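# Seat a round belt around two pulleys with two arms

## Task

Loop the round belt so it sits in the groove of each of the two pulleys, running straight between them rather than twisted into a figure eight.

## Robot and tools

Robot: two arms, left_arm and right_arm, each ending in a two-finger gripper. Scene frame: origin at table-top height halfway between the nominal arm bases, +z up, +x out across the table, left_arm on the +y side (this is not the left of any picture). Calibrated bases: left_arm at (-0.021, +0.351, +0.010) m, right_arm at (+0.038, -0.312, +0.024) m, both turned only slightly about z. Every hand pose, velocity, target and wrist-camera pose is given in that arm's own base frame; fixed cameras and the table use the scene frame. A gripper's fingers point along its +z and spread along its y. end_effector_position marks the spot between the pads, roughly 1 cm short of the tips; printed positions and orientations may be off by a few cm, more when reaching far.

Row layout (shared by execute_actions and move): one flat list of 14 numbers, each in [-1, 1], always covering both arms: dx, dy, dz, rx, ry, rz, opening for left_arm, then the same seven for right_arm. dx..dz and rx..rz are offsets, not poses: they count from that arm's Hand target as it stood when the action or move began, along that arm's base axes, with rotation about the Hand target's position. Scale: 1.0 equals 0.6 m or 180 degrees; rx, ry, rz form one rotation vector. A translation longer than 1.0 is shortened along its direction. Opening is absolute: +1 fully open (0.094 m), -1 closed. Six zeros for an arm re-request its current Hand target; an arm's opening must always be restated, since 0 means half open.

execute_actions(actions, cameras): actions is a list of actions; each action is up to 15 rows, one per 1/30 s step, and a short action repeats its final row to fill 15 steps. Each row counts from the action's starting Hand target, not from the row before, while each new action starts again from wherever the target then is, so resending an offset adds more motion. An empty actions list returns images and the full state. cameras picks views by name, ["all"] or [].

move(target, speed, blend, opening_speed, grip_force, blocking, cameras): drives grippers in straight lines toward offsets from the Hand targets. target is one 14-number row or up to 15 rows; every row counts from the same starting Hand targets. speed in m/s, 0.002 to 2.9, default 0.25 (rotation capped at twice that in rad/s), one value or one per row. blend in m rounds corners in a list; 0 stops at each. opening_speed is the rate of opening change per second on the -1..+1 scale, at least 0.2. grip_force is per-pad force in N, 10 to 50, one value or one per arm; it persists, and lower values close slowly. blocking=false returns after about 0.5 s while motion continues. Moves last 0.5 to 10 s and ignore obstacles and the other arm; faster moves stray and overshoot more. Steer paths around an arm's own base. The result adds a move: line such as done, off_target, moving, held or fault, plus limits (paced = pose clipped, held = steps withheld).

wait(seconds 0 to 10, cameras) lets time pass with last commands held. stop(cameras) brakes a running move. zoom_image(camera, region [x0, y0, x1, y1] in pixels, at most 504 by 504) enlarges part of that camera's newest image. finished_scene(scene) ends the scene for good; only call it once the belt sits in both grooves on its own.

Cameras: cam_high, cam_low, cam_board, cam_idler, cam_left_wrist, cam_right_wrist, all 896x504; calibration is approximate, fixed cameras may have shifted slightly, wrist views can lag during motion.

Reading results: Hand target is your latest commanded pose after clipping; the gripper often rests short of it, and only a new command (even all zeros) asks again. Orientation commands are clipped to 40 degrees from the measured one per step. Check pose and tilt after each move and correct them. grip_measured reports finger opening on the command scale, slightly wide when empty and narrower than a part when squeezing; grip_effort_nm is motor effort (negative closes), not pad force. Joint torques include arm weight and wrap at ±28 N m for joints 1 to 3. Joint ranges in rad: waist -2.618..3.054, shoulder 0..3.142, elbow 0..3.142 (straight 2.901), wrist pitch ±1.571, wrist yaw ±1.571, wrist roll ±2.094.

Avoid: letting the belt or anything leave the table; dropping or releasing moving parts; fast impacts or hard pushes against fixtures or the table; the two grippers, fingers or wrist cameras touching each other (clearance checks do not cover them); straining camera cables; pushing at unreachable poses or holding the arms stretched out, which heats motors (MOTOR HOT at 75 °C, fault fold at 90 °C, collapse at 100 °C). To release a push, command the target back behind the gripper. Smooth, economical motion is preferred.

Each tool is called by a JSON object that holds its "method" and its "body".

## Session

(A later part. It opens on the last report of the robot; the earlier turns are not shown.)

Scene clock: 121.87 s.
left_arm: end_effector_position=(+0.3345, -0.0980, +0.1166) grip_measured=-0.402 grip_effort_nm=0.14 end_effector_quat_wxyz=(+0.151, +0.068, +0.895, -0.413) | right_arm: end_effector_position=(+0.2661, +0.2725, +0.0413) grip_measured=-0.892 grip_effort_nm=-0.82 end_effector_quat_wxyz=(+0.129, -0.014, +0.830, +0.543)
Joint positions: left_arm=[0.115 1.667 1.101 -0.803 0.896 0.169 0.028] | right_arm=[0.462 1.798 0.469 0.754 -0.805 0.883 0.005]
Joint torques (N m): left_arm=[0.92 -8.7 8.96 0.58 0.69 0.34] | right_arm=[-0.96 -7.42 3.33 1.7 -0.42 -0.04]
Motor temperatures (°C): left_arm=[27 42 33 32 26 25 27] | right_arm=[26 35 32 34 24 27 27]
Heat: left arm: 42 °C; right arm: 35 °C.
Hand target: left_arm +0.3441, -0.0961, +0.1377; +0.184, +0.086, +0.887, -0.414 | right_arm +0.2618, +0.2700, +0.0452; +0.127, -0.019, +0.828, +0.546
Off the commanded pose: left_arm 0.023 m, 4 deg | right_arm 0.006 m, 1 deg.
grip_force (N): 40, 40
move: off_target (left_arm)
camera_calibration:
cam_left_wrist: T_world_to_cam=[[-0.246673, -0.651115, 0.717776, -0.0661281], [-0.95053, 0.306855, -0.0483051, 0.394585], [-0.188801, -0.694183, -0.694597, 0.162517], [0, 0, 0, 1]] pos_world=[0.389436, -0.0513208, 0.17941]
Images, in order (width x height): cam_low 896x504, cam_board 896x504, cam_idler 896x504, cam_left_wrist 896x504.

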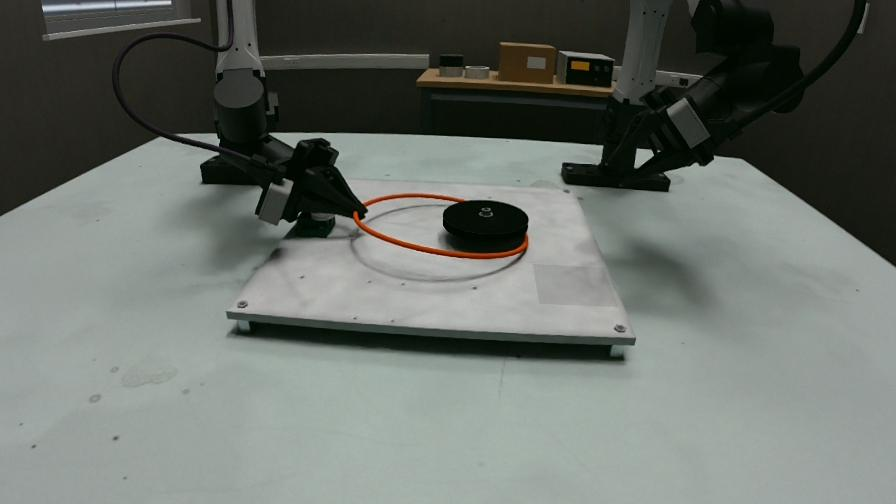

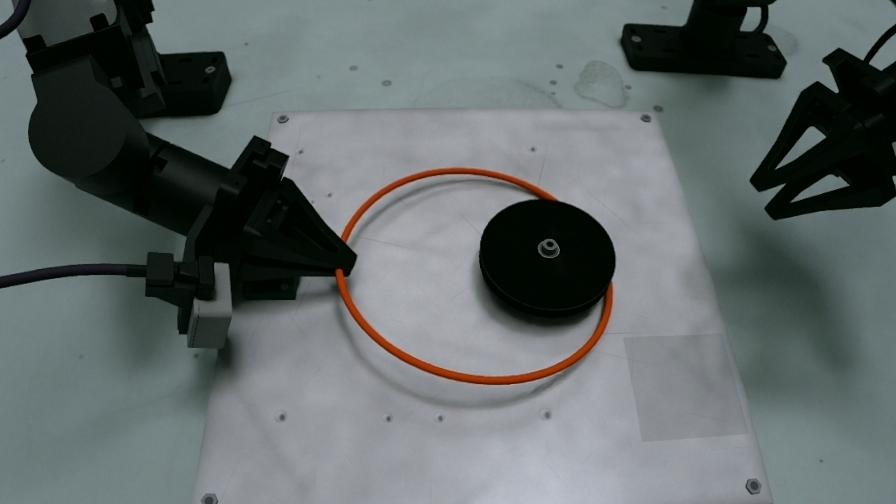

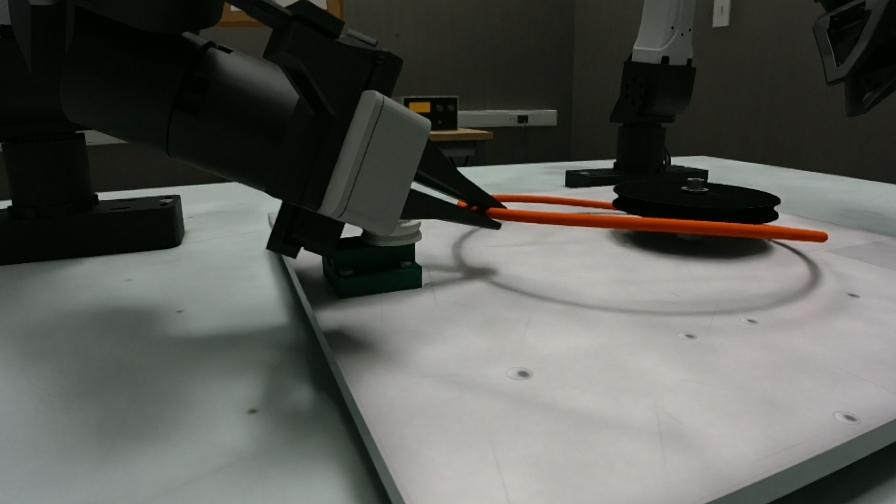

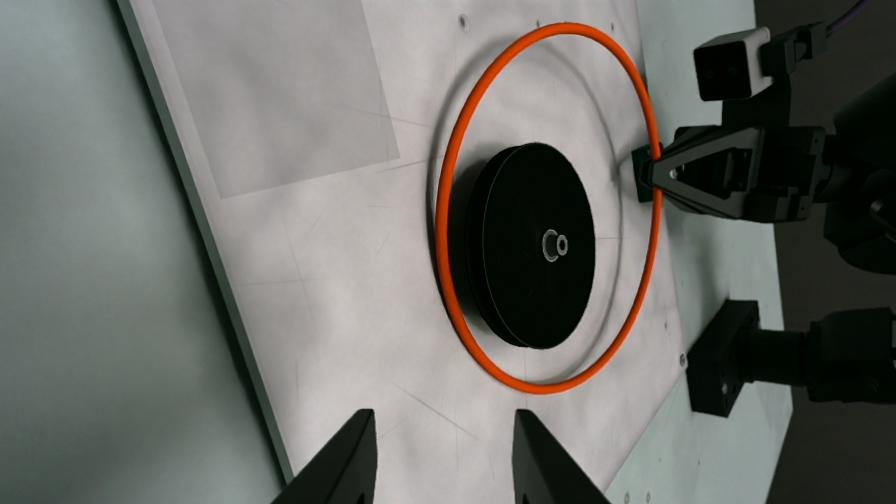

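{"method": "move", "body": {"target": [0,0,0,0,0,0,-0.4,-0.004,0.055,0.022,0.0,-0.02,0.055,-1], "speed": 0.08, "cameras": ["cam_board","cam_low","cam_idler","cam_left_wrist"]}}

{"method": "zoom_image", "body": {"camera": "cam_idler", "region": [560, 130, 860, 290]}}

Scene clock: 124.73 s.
left_arm: end_effector_position=(+0.3345, -0.0980, +0.1166) grip_measured=-0.402 grip_effort_nm=0.14 end_effector_quat_wxyz=(+0.151, +0.068, +0.895, -0.413) | right_arm: end_effector_position=(+0.2574, +0.2973, +0.0527) grip_measured=-0.892 grip_effort_nm=-0.82 end_effector_quat_wxyz=(+0.102, -0.092, +0.825, +0.549)
Joint positions: left_arm=[0.115 1.667 1.101 -0.803 0.896 0.169 0.028] | right_arm=[0.507 1.798 0.587 0.57 -0.887 0.752 0.005]
Joint torques (N m): left_arm=[0.91 -8.72 8.96 0.58 0.69 0.34] | right_arm=[0.36 -5.78 6.57 1.77 -0.43 -0.14]
Heat: left arm: 42 °C; right arm: 36 °C.
Hand target: left_arm +0.3441, -0.0961, +0.1377; +0.184, +0.086, +0.887, -0.414 | right_arm +0.2594, +0.3030, +0.0584; +0.105, -0.108, +0.819, +0.554
Off the commanded pose: left_arm 0.023 m, 4 deg | right_arm 0.008 m, 2 deg.
grip_force (N): 40, 40
move: off_target (left_arm)
camera_calibration:
cam_left_wrist: T_world_to_cam=[[-0.246673, -0.651115, 0.717776, -0.0661281], [-0.95053, 0.306855, -0.0483051, 0.394585], [-0.188801, -0.694183, -0.694597, 0.162517], [0, 0, 0, 1]] pos_world=[0.389436, -0.0513208, 0.17941]
Images, in order (width x height): cam_low 896x504, cam_board 896x504, cam_idler 896x504, cam_left_wrist 896x504.

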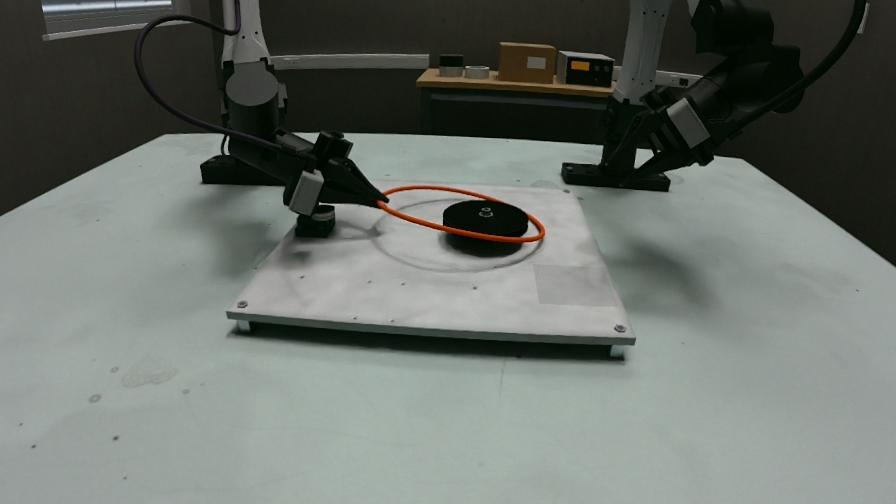

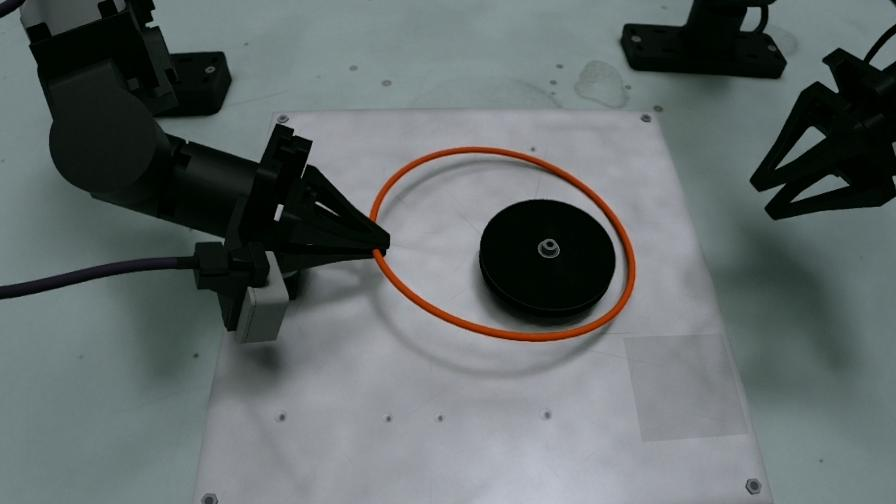

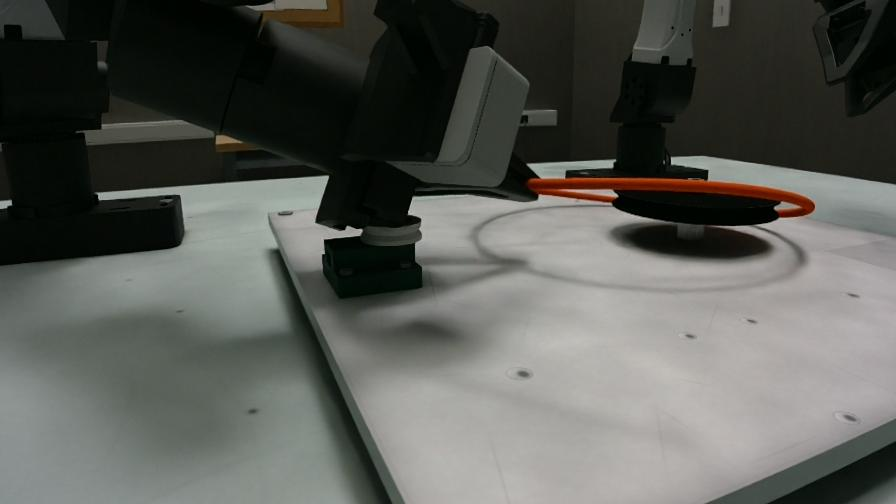

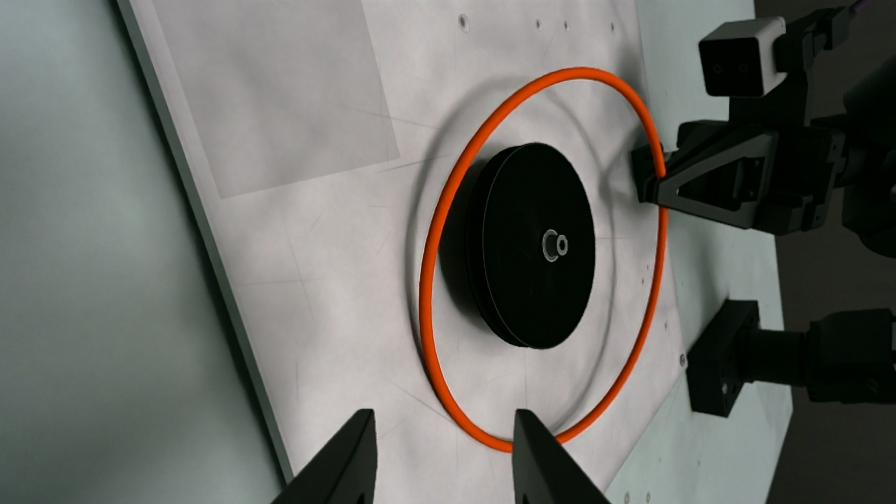

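Scaled by 1.680 from the camera's 896x504 image, which has a finer 1280x720 frame.

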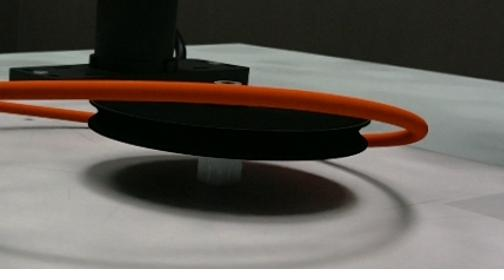

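{"method": "move", "body": {"target": [[0,0,0,0,0,0,-0.4,0,0.0,-0.002,0.0,0.028,0,-1],[0,0,0,0,0,0,-0.4,0,-0.045,0.004,0.0,0.028,0,-1]], "speed": 0.05, "cameras": ["cam_board","cam_low","cam_idler","cam_left_wrist"]}}

{"method": "zoom_image", "body": {"camera": "cam_low", "region": [350, 150, 630, 290]}}

{"method": "zoom_image", "body": {"camera": "cam_idler", "region": [560, 130, 860, 290]}}

Scene clock: 128.13 s.
left_arm: end_effector_position=(+0.3345, -0.0980, +0.1166) grip_measured=-0.402 grip_effort_nm=0.14 end_effector_quat_wxyz=(+0.151, +0.068, +0.895, -0.413) | right_arm: end_effector_position=(+0.2595, +0.2766, +0.0518) grip_measured=-0.892 grip_effort_nm=-0.82 end_effector_quat_wxyz=(+0.061, -0.072, +0.828, +0.552)
Joint positions: left_arm=[0.115 1.667 1.101 -0.803 0.896 0.169 0.028] | right_arm=[0.426 1.785 0.616 0.406 -0.983 0.702 0.005]
Joint velocities: left_arm=[-0.007 -0.007 -0.002 0.022 -0.154 -0.066 0] | right_arm=[within noise]
Joint torques (N m): left_arm=[0.92 -8.7 8.96 0.58 0.69 0.34] | right_arm=[-0.68 -8.05 4.75 1.63 -0.49 -0.12]
Heat: left arm: 42 °C; right arm: 36 °C.
Hand target: left_arm +0.3441, -0.0961, +0.1377; +0.184, +0.086, +0.887, -0.414 | right_arm +0.2594, +0.2761, +0.0609; +0.069, -0.083, +0.822, +0.558
Off the commanded pose: left_arm 0.023 m, 4 deg | right_arm 0.009 m, 2 deg.
grip_force (N): 40, 40
move: off_target (left_arm)
camera_calibration:
cam_left_wrist: T_world_to_cam=[[-0.246673, -0.651115, 0.717776, -0.0661281], [-0.95053, 0.306855, -0.0483051, 0.394585], [-0.188801, -0.694183, -0.694597, 0.162517], [0, 0, 0, 1]] pos_world=[0.389436, -0.0513208, 0.17941]
Images, in order (width x height): cam_low 896x504, cam_board 896x504, cam_idler 896x504, cam_left_wrist 896x504.

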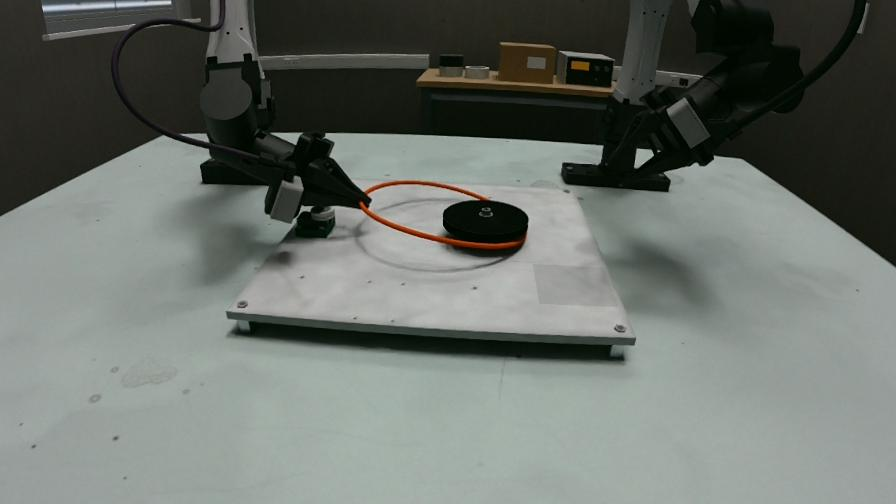

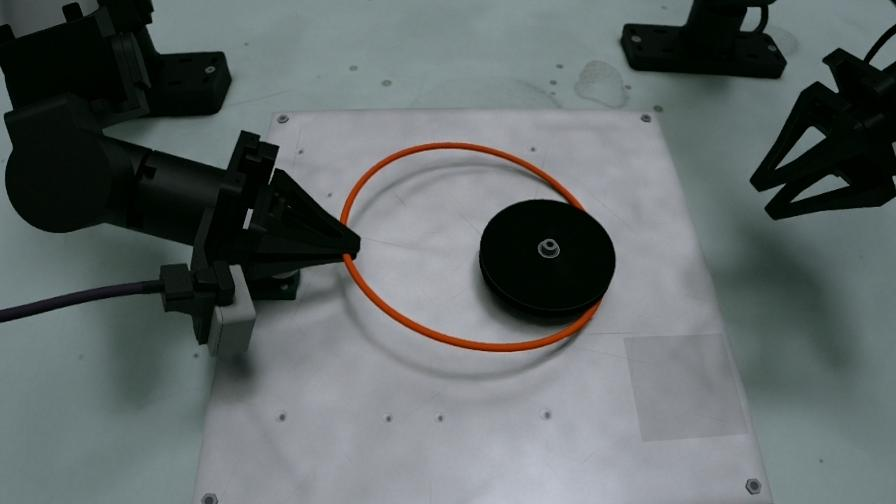

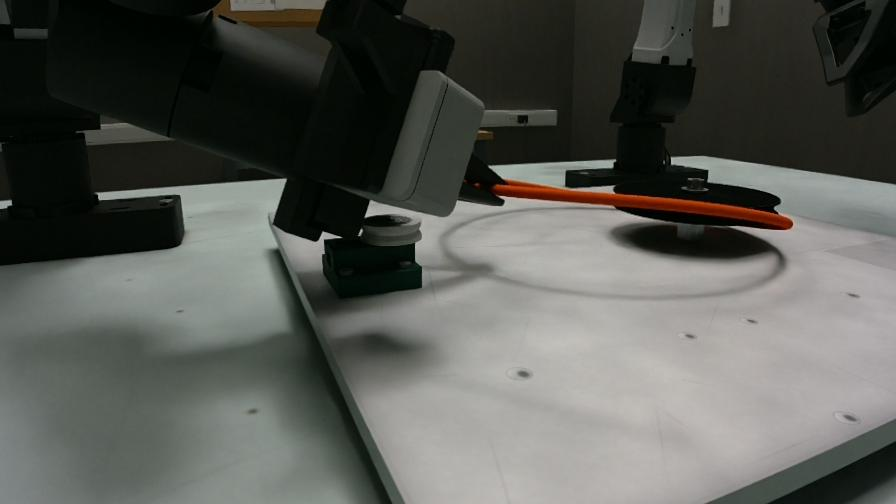

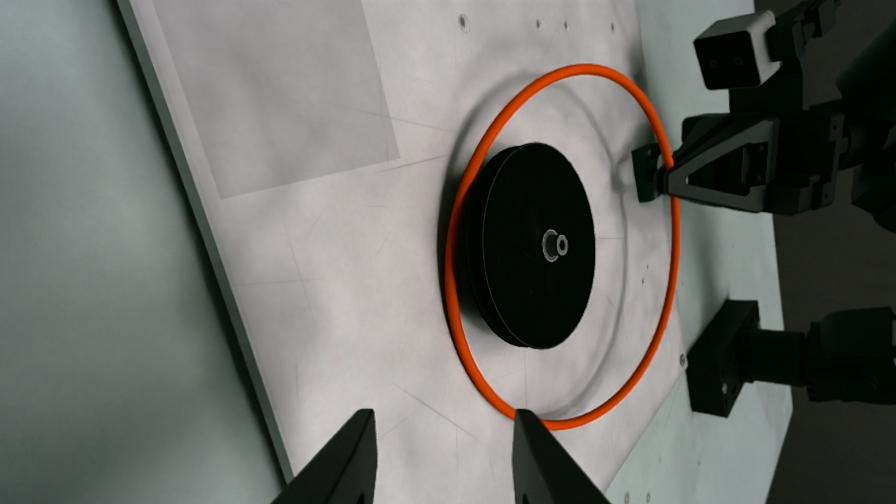

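Scaled by 1.800 from the camera's 896x504 image, which has a finer 1280x720 frame.

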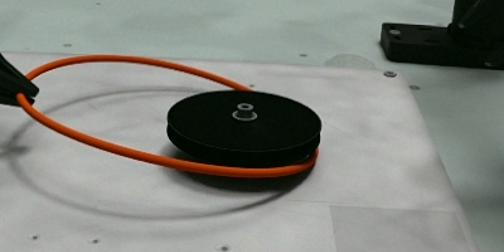

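Scaled by 1.680 from the camera's 896x504 image, which has a finer 1280x720 frame.

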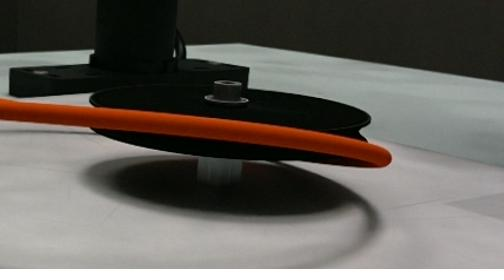

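{"method": "move", "body": {"target": [[0,0,0,0,0,0,-0.4,0,0.012,0.008,0.018,0.0,0,-1],[0,0,0,0,0,0,-0.4,0,-0.025,0.009,0.018,0.0,0,-1]], "speed": 0.05, "cameras": ["cam_board","cam_low","cam_idler","cam_left_wrist"]}}

{"method": "zoom_image", "body": {"camera": "cam_low", "region": [350, 150, 630, 290]}}

{"method": "zoom_image", "body": {"camera": "cam_idler", "region": [560, 130, 860, 290]}}

Scene clock: 131.13 s.
left_arm: end_effector_position=(+0.3345, -0.0980, +0.1166) grip_measured=-0.402 grip_effort_nm=0.14 end_effector_quat_wxyz=(+0.151, +0.068, +0.895, -0.413) | right_arm: end_effector_position=(+0.2615, +0.2624, +0.0579) grip_measured=-0.892 grip_effort_nm=-0.82 end_effector_quat_wxyz=(+0.064, -0.070, +0.812, +0.576)
Joint positions: left_arm=[0.115 1.667 1.101 -0.803 0.896 0.169 0.028] | right_arm=[0.364 1.785 0.585 0.458 -1.063 0.699 0.005]
Joint torques (N m): left_arm=[0.92 -8.7 8.95 0.58 0.69 0.34] | right_arm=[-0.55 -8.38 4.1 1.5 -0.54 -0.08]
Heat: left arm: 42 °C; right arm: 36 °C.
Hand target: left_arm +0.3441, -0.0961, +0.1377; +0.184, +0.086, +0.887, -0.414 | right_arm +0.2594, +0.2610, +0.0663; +0.072, -0.081, +0.806, +0.582
Off the commanded pose: left_arm 0.023 m, 4 deg | right_arm 0.009 m, 2 deg.
grip_force (N): 40, 40
move: off_target (left_arm)
camera_calibration:
cam_left_wrist: T_world_to_cam=[[-0.246673, -0.651115, 0.717776, -0.0661281], [-0.95053, 0.306855, -0.0483051, 0.394585], [-0.188801, -0.694183, -0.694597, 0.162517], [0, 0, 0, 1]] pos_world=[0.389436, -0.0513208, 0.17941]
Images, in order (width x height): cam_low 896x504, cam_board 896x504, cam_idler 896x504, cam_left_wrist 896x504.

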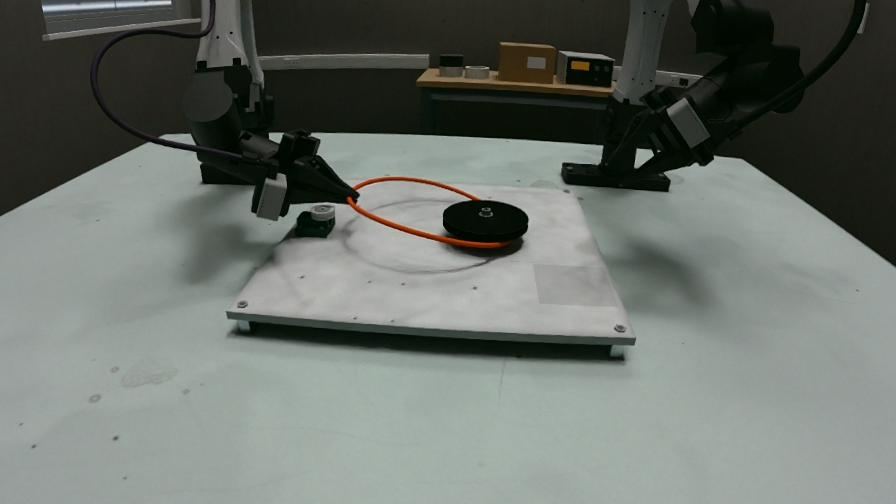

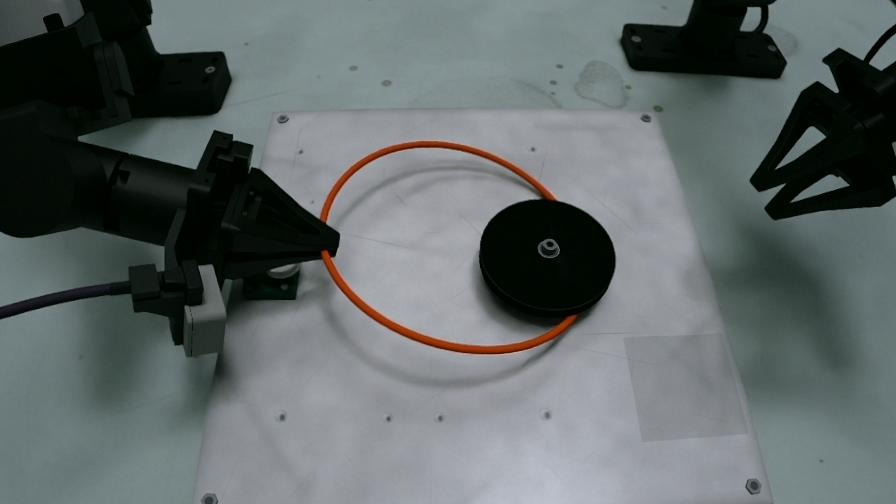

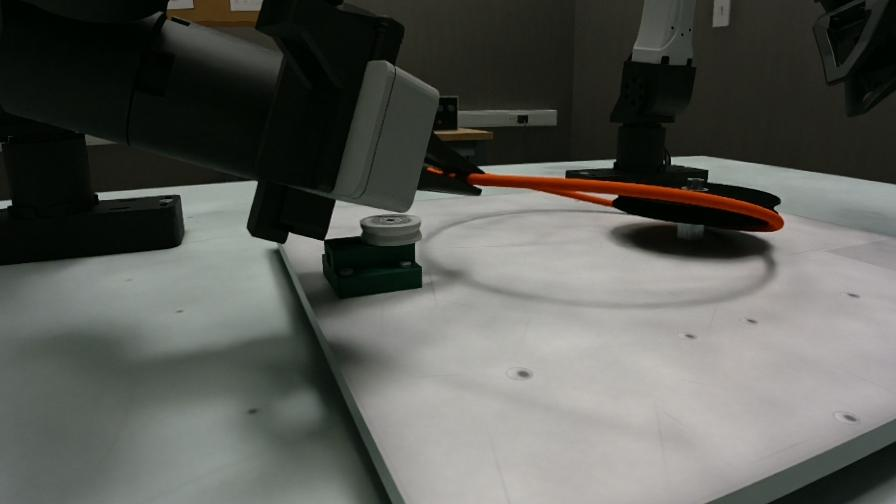

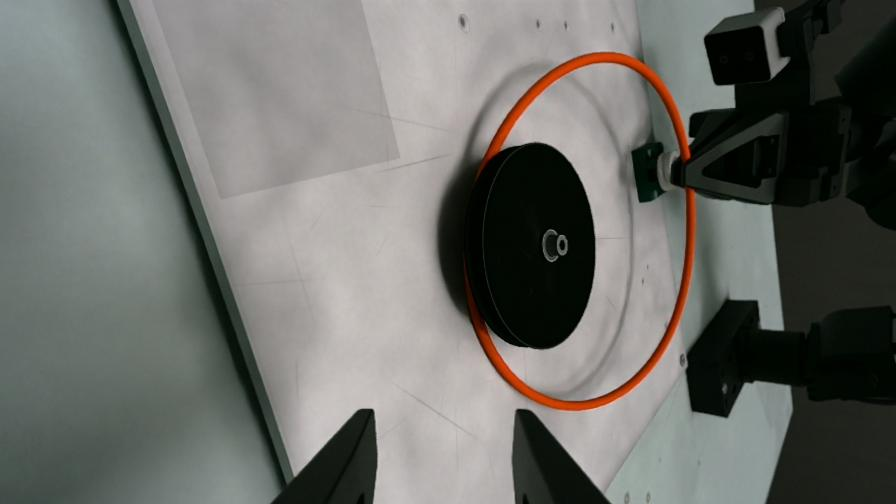

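Scaled by 1.800 from the camera's 896x504 image, which has a finer 1280x720 frame.

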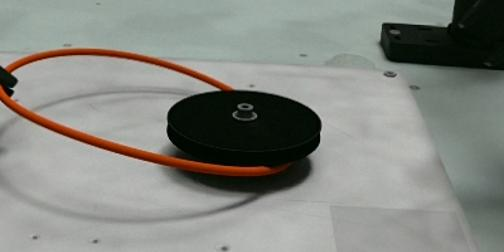

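Scaled by 1.680 from the camera's 896x504 image, which has a finer 1280x720 frame.

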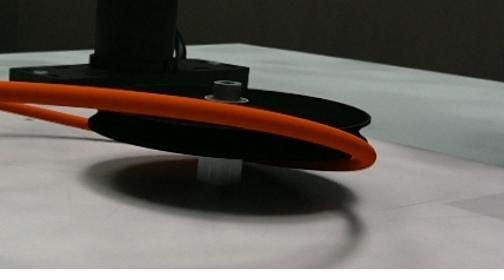

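{"method": "move", "body": {"target": [[0,0,0,0,0,0,-0.4,0,0.035,-0.005,0.045,0.0,0,-1]], "speed": 0.06, "cameras": ["cam_board","cam_low","cam_idler","cam_left_wrist"]}}

{"method": "zoom_image", "body": {"camera": "cam_idler", "region": [560, 130, 860, 290]}}

Scene clock: 133.87 s.
left_arm: end_effector_position=(+0.3345, -0.0980, +0.1166) grip_measured=-0.402 grip_effort_nm=0.14 end_effector_quat_wxyz=(+0.151, +0.068, +0.895, -0.413) | right_arm: end_effector_position=(+0.2639, +0.2803, +0.0636) grip_measured=-0.892 grip_effort_nm=-0.82 end_effector_quat_wxyz=(+0.080, -0.069, +0.767, +0.632)
Joint positions: left_arm=[0.115 1.667 1.101 -0.803 0.896 0.169 0.028] | right_arm=[0.402 1.942 0.524 0.996 -1.096 0.975 0.005]
Joint torques (N m): left_arm=[0.92 -8.7 8.95 0.58 0.69 0.34] | right_arm=[0.36 -5.2 3.41 2.18 -0.32 0.08]
Heat: left arm: 42 °C; right arm: 36 °C.
Hand target: left_arm +0.3441, -0.0961, +0.1377; +0.184, +0.086, +0.887, -0.414 | right_arm +0.2594, +0.2820, +0.0632; +0.077, -0.076, +0.763, +0.637
Off the commanded pose: left_arm 0.023 m, 4 deg | right_arm 0.005 m, 1 deg.
grip_force (N): 40, 40
move: off_target (left_arm)
camera_calibration:
cam_left_wrist: T_world_to_cam=[[-0.246673, -0.651115, 0.717776, -0.0661281], [-0.95053, 0.306855, -0.0483051, 0.394585], [-0.188801, -0.694183, -0.694597, 0.162517], [0, 0, 0, 1]] pos_world=[0.389436, -0.0513208, 0.17941]
Images, in order (width x height): cam_low 896x504, cam_board 896x504, cam_idler 896x504, cam_left_wrist 896x504.

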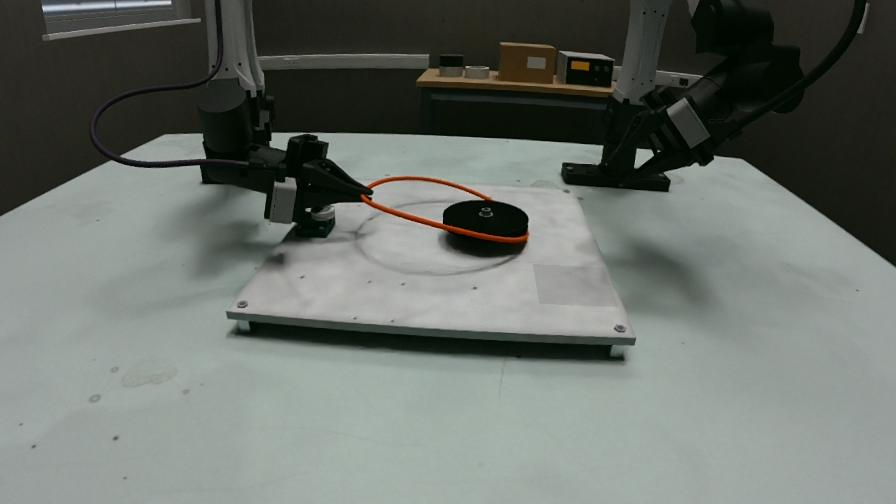

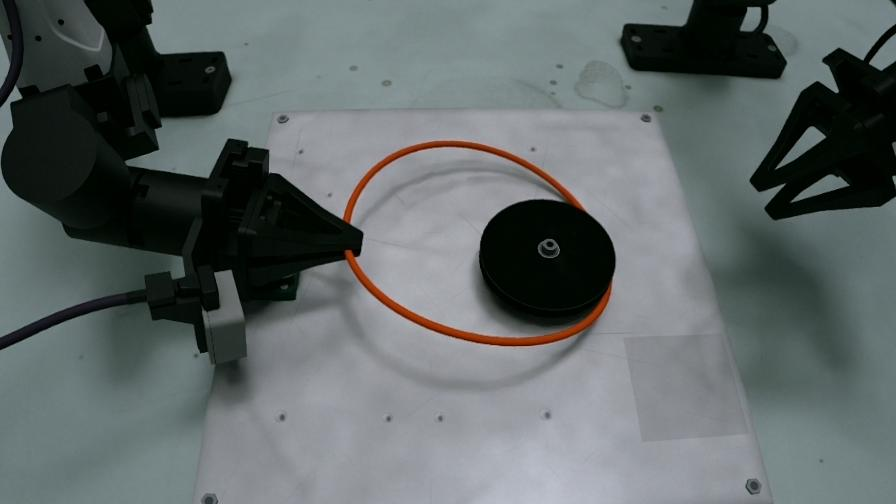

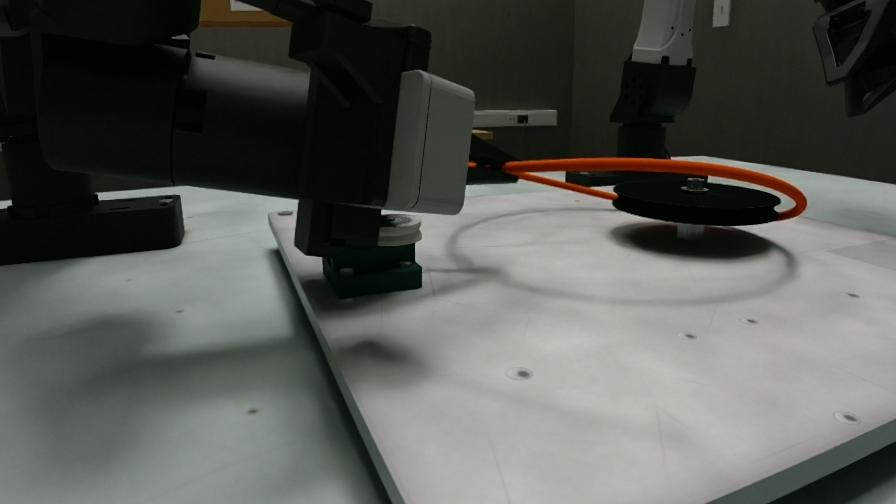

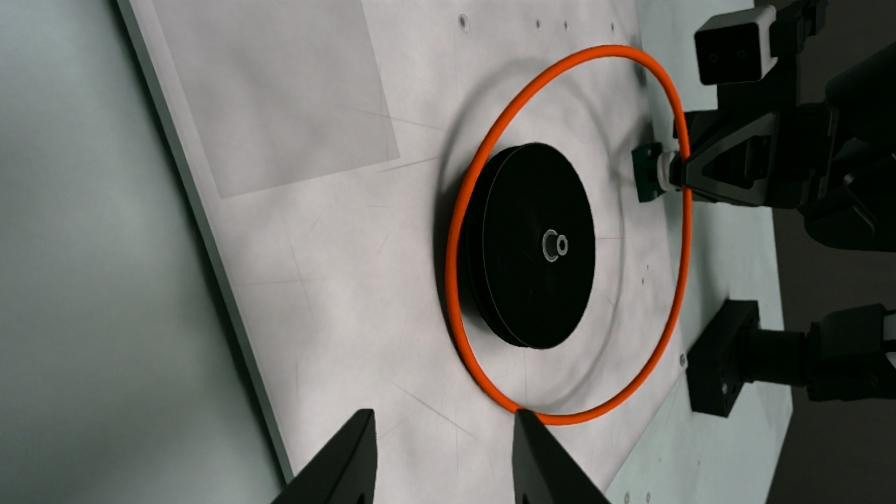

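Scaled by 1.680 from the camera's 896x504 image, which has a finer 1280x720 frame.

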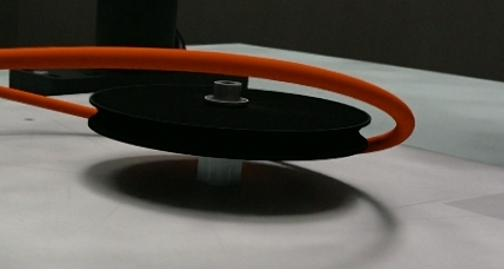

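{"method": "move", "body": {"target": [[0,0,0,0,0,0,-0.4,0,0.0,0.001,0.0,0.05,0,-1],[0,0,0,0,0,0,-0.4,-0.004,-0.035,0.006,0.0,0.05,0,-1]], "speed": 0.05, "cameras": ["cam_board","cam_low","cam_idler","cam_left_wrist"]}}

{"method": "zoom_image", "body": {"camera": "cam_low", "region": [350, 150, 630, 290]}}

{"method": "zoom_image", "body": {"camera": "cam_idler", "region": [560, 130, 860, 290]}}

Scene clock: 137.87 s.
left_arm: end_effector_position=(+0.3345, -0.0980, +0.1166) grip_measured=-0.402 grip_effort_nm=0.14 end_effector_quat_wxyz=(+0.151, +0.068, +0.895, -0.413) | right_arm: end_effector_position=(+0.2590, +0.2627, +0.0596) grip_measured=-0.892 grip_effort_nm=-0.82 end_effector_quat_wxyz=(+0.010, -0.014, +0.771, +0.637)
Joint positions: left_arm=[0.115 1.667 1.101 -0.803 0.896 0.169 0.028] | right_arm=[0.34 1.925 0.519 0.882 -1.184 1.046 0.005]
Joint torques (N m): left_arm=[0.92 -8.69 8.96 0.59 0.69 0.34] | right_arm=[-0.91 -8.44 3.26 1.71 -0.42 -0.13]
Heat: left arm: 43 °C; right arm: 36 °C.
Hand target: left_arm +0.3441, -0.0961, +0.1377; +0.184, +0.086, +0.887, -0.414 | right_arm +0.2571, +0.2611, +0.0668; +0.017, -0.026, +0.767, +0.641
Off the commanded pose: left_arm 0.023 m, 4 deg | right_arm 0.008 m, 2 deg.
grip_force (N): 40, 40
move: off_target (left_arm)
camera_calibration:
cam_left_wrist: T_world_to_cam=[[-0.246673, -0.651115, 0.717776, -0.0661281], [-0.95053, 0.306855, -0.0483051, 0.394585], [-0.188801, -0.694183, -0.694597, 0.162517], [0, 0, 0, 1]] pos_world=[0.389436, -0.0513208, 0.17941]
Images, in order (width x height): cam_low 896x504, cam_board 896x504, cam_idler 896x504, cam_left_wrist 896x504.

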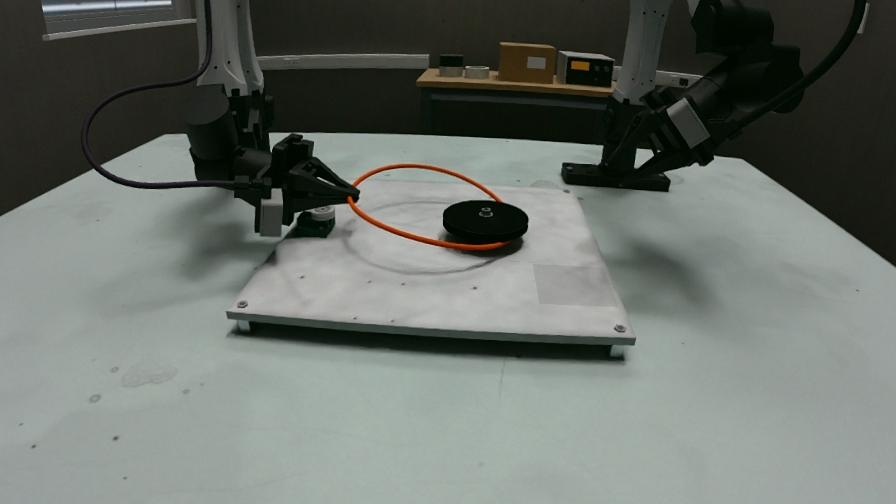

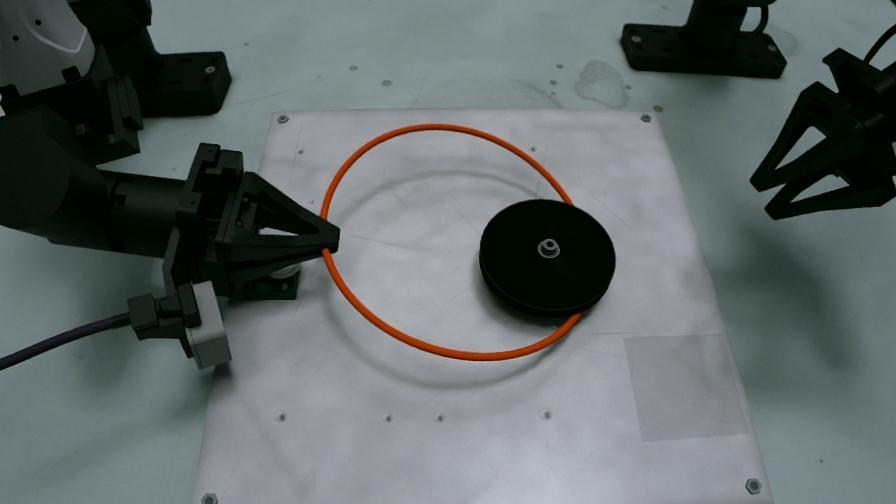

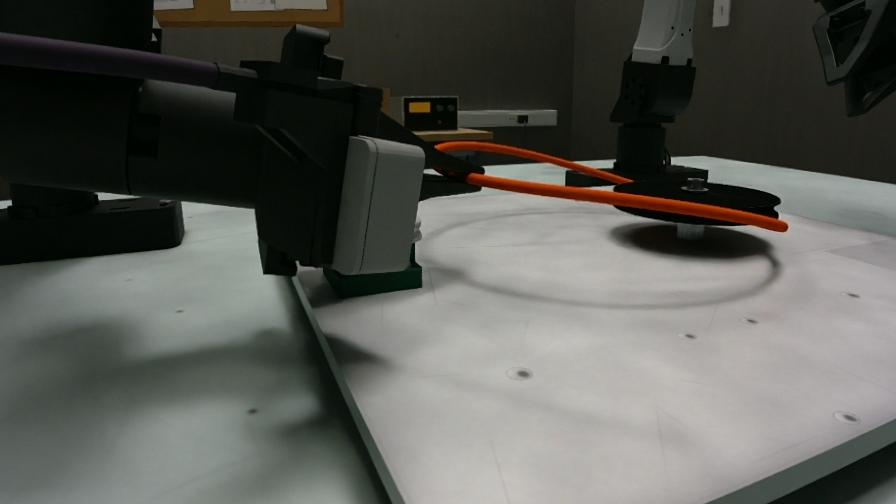

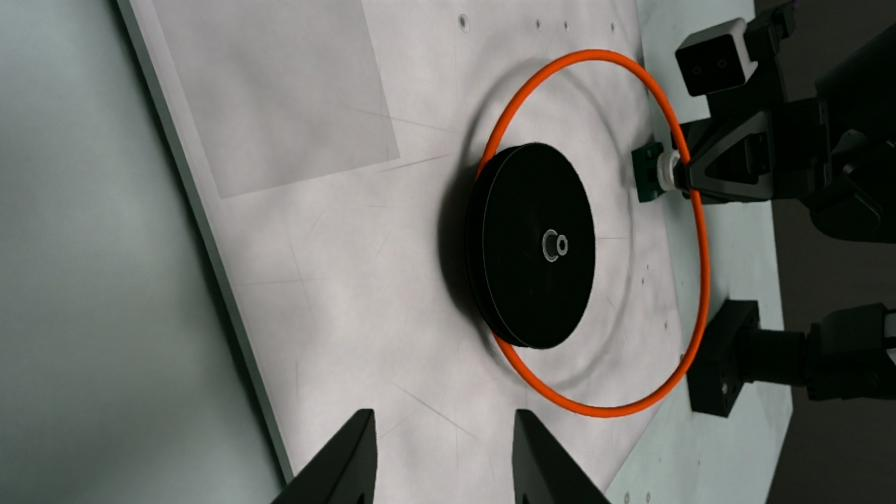

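Scaled by 1.800 from the camera's 896x504 image, which has a finer 1280x720 frame.

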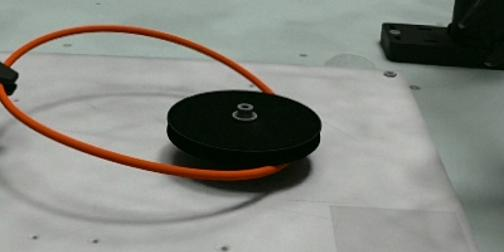

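Scaled by 1.680 from the camera's 896x504 image, which has a finer 1280x720 frame.

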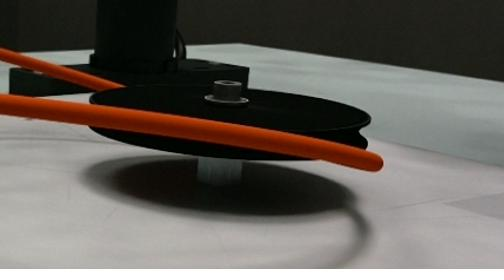

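{"method": "move", "body": {"target": [[0,0,0,0,0,0,-0.4,0.002,0.032,-0.001,0.005,-0.027,0,-1]], "speed": 0.06, "cameras": ["cam_board","cam_low","cam_idler","cam_left_wrist"]}}

{"method": "zoom_image", "body": {"camera": "cam_idler", "region": [560, 130, 860, 290]}}

{"method": "zoom_image", "body": {"camera": "cam_low", "region": [350, 150, 630, 290]}}

Scene clock: 140.70 s.
left_arm: end_effector_position=(+0.3345, -0.0980, +0.1166) grip_measured=-0.402 grip_effort_nm=0.14 end_effector_quat_wxyz=(+0.151, +0.068, +0.895, -0.413) | right_arm: end_effector_position=(+0.2572, +0.2788, +0.0690) grip_measured=-0.892 grip_effort_nm=-0.82 end_effector_quat_wxyz=(+0.043, -0.054, +0.760, +0.647)
Joint positions: left_arm=[0.115 1.667 1.101 -0.803 0.896 0.169 0.028] | right_arm=[0.393 1.943 0.519 1.02 -1.151 1.061 0.005]
Joint torques (N m): left_arm=[0.92 -8.72 8.96 0.58 0.69 0.34] | right_arm=[0.35 -5.2 3.77 2.05 0.03 0.08]
Heat: left arm: 43 °C; right arm: 36 °C.
Hand target: left_arm +0.3441, -0.0961, +0.1377; +0.184, +0.086, +0.887, -0.414 | right_arm +0.2582, +0.2803, +0.0663; +0.050, -0.053, +0.760, +0.645
Off the commanded pose: left_arm 0.023 m, 4 deg | right_arm 0.003 m, 1 deg.
grip_force (N): 40, 40
move: off_target (left_arm)
camera_calibration:
cam_left_wrist: T_world_to_cam=[[-0.246673, -0.651115, 0.717776, -0.0661281], [-0.95053, 0.306855, -0.0483051, 0.394585], [-0.188801, -0.694183, -0.694597, 0.162517], [0, 0, 0, 1]] pos_world=[0.389436, -0.0513208, 0.17941]
Images, in order (width x height): cam_low 896x504, cam_board 896x504, cam_idler 896x504, cam_left_wrist 896x504.

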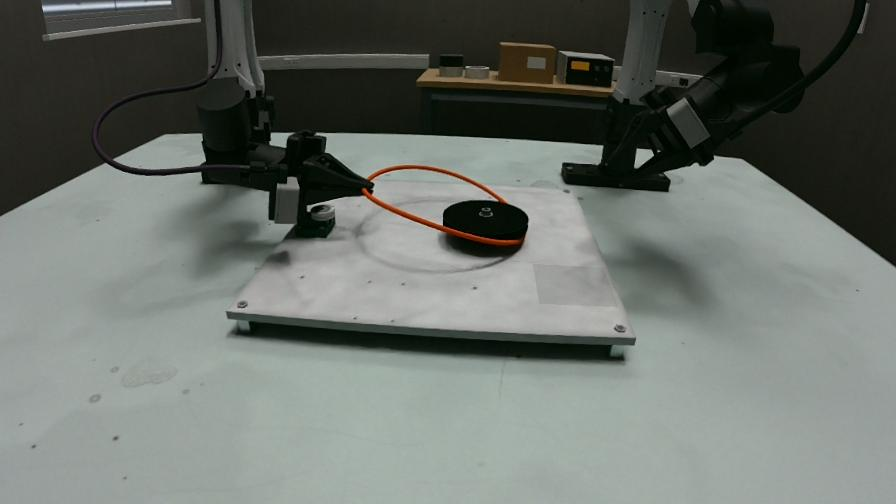

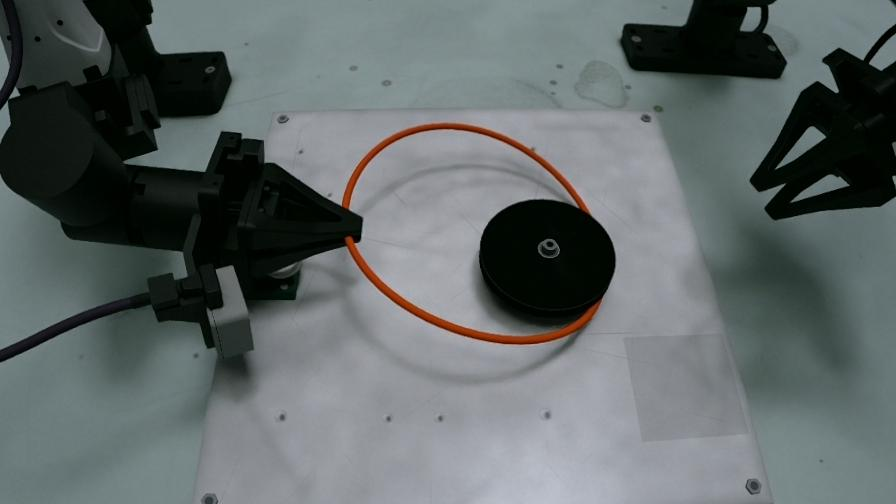

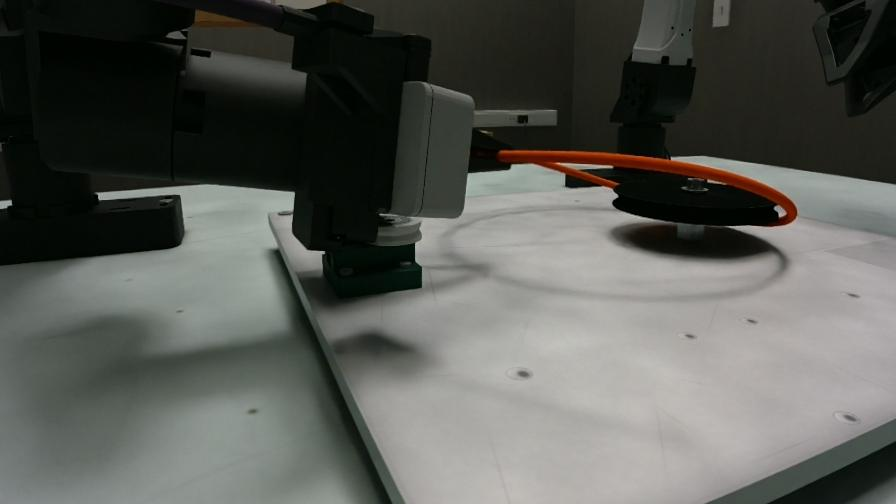

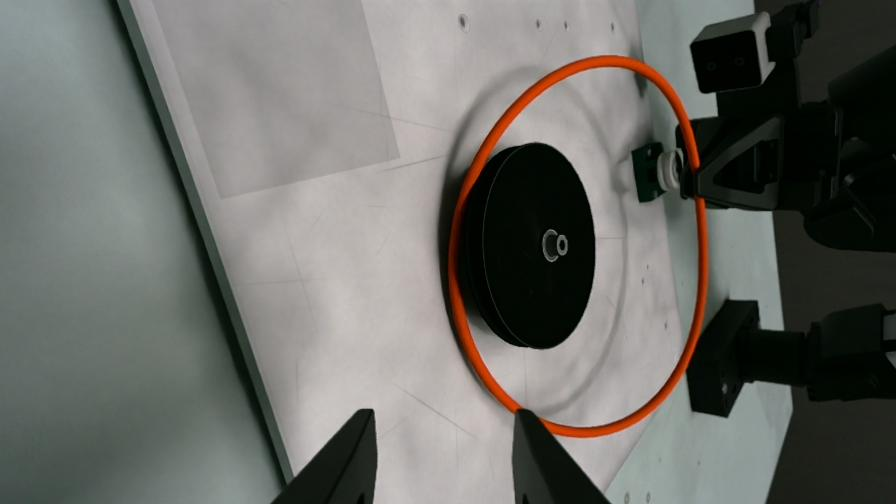

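Scaled by 1.680 from the camera's 896x504 image, which has a finer 1280x720 frame.

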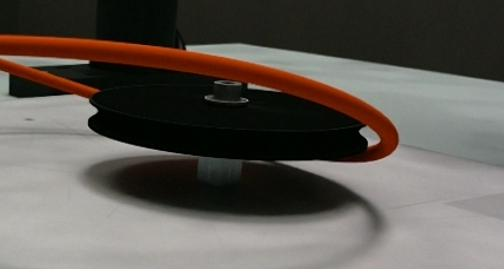

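Scaled by 1.800 from the camera's 896x504 image, which has a finer 1280x720 frame.

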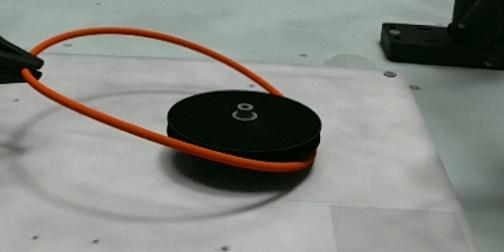

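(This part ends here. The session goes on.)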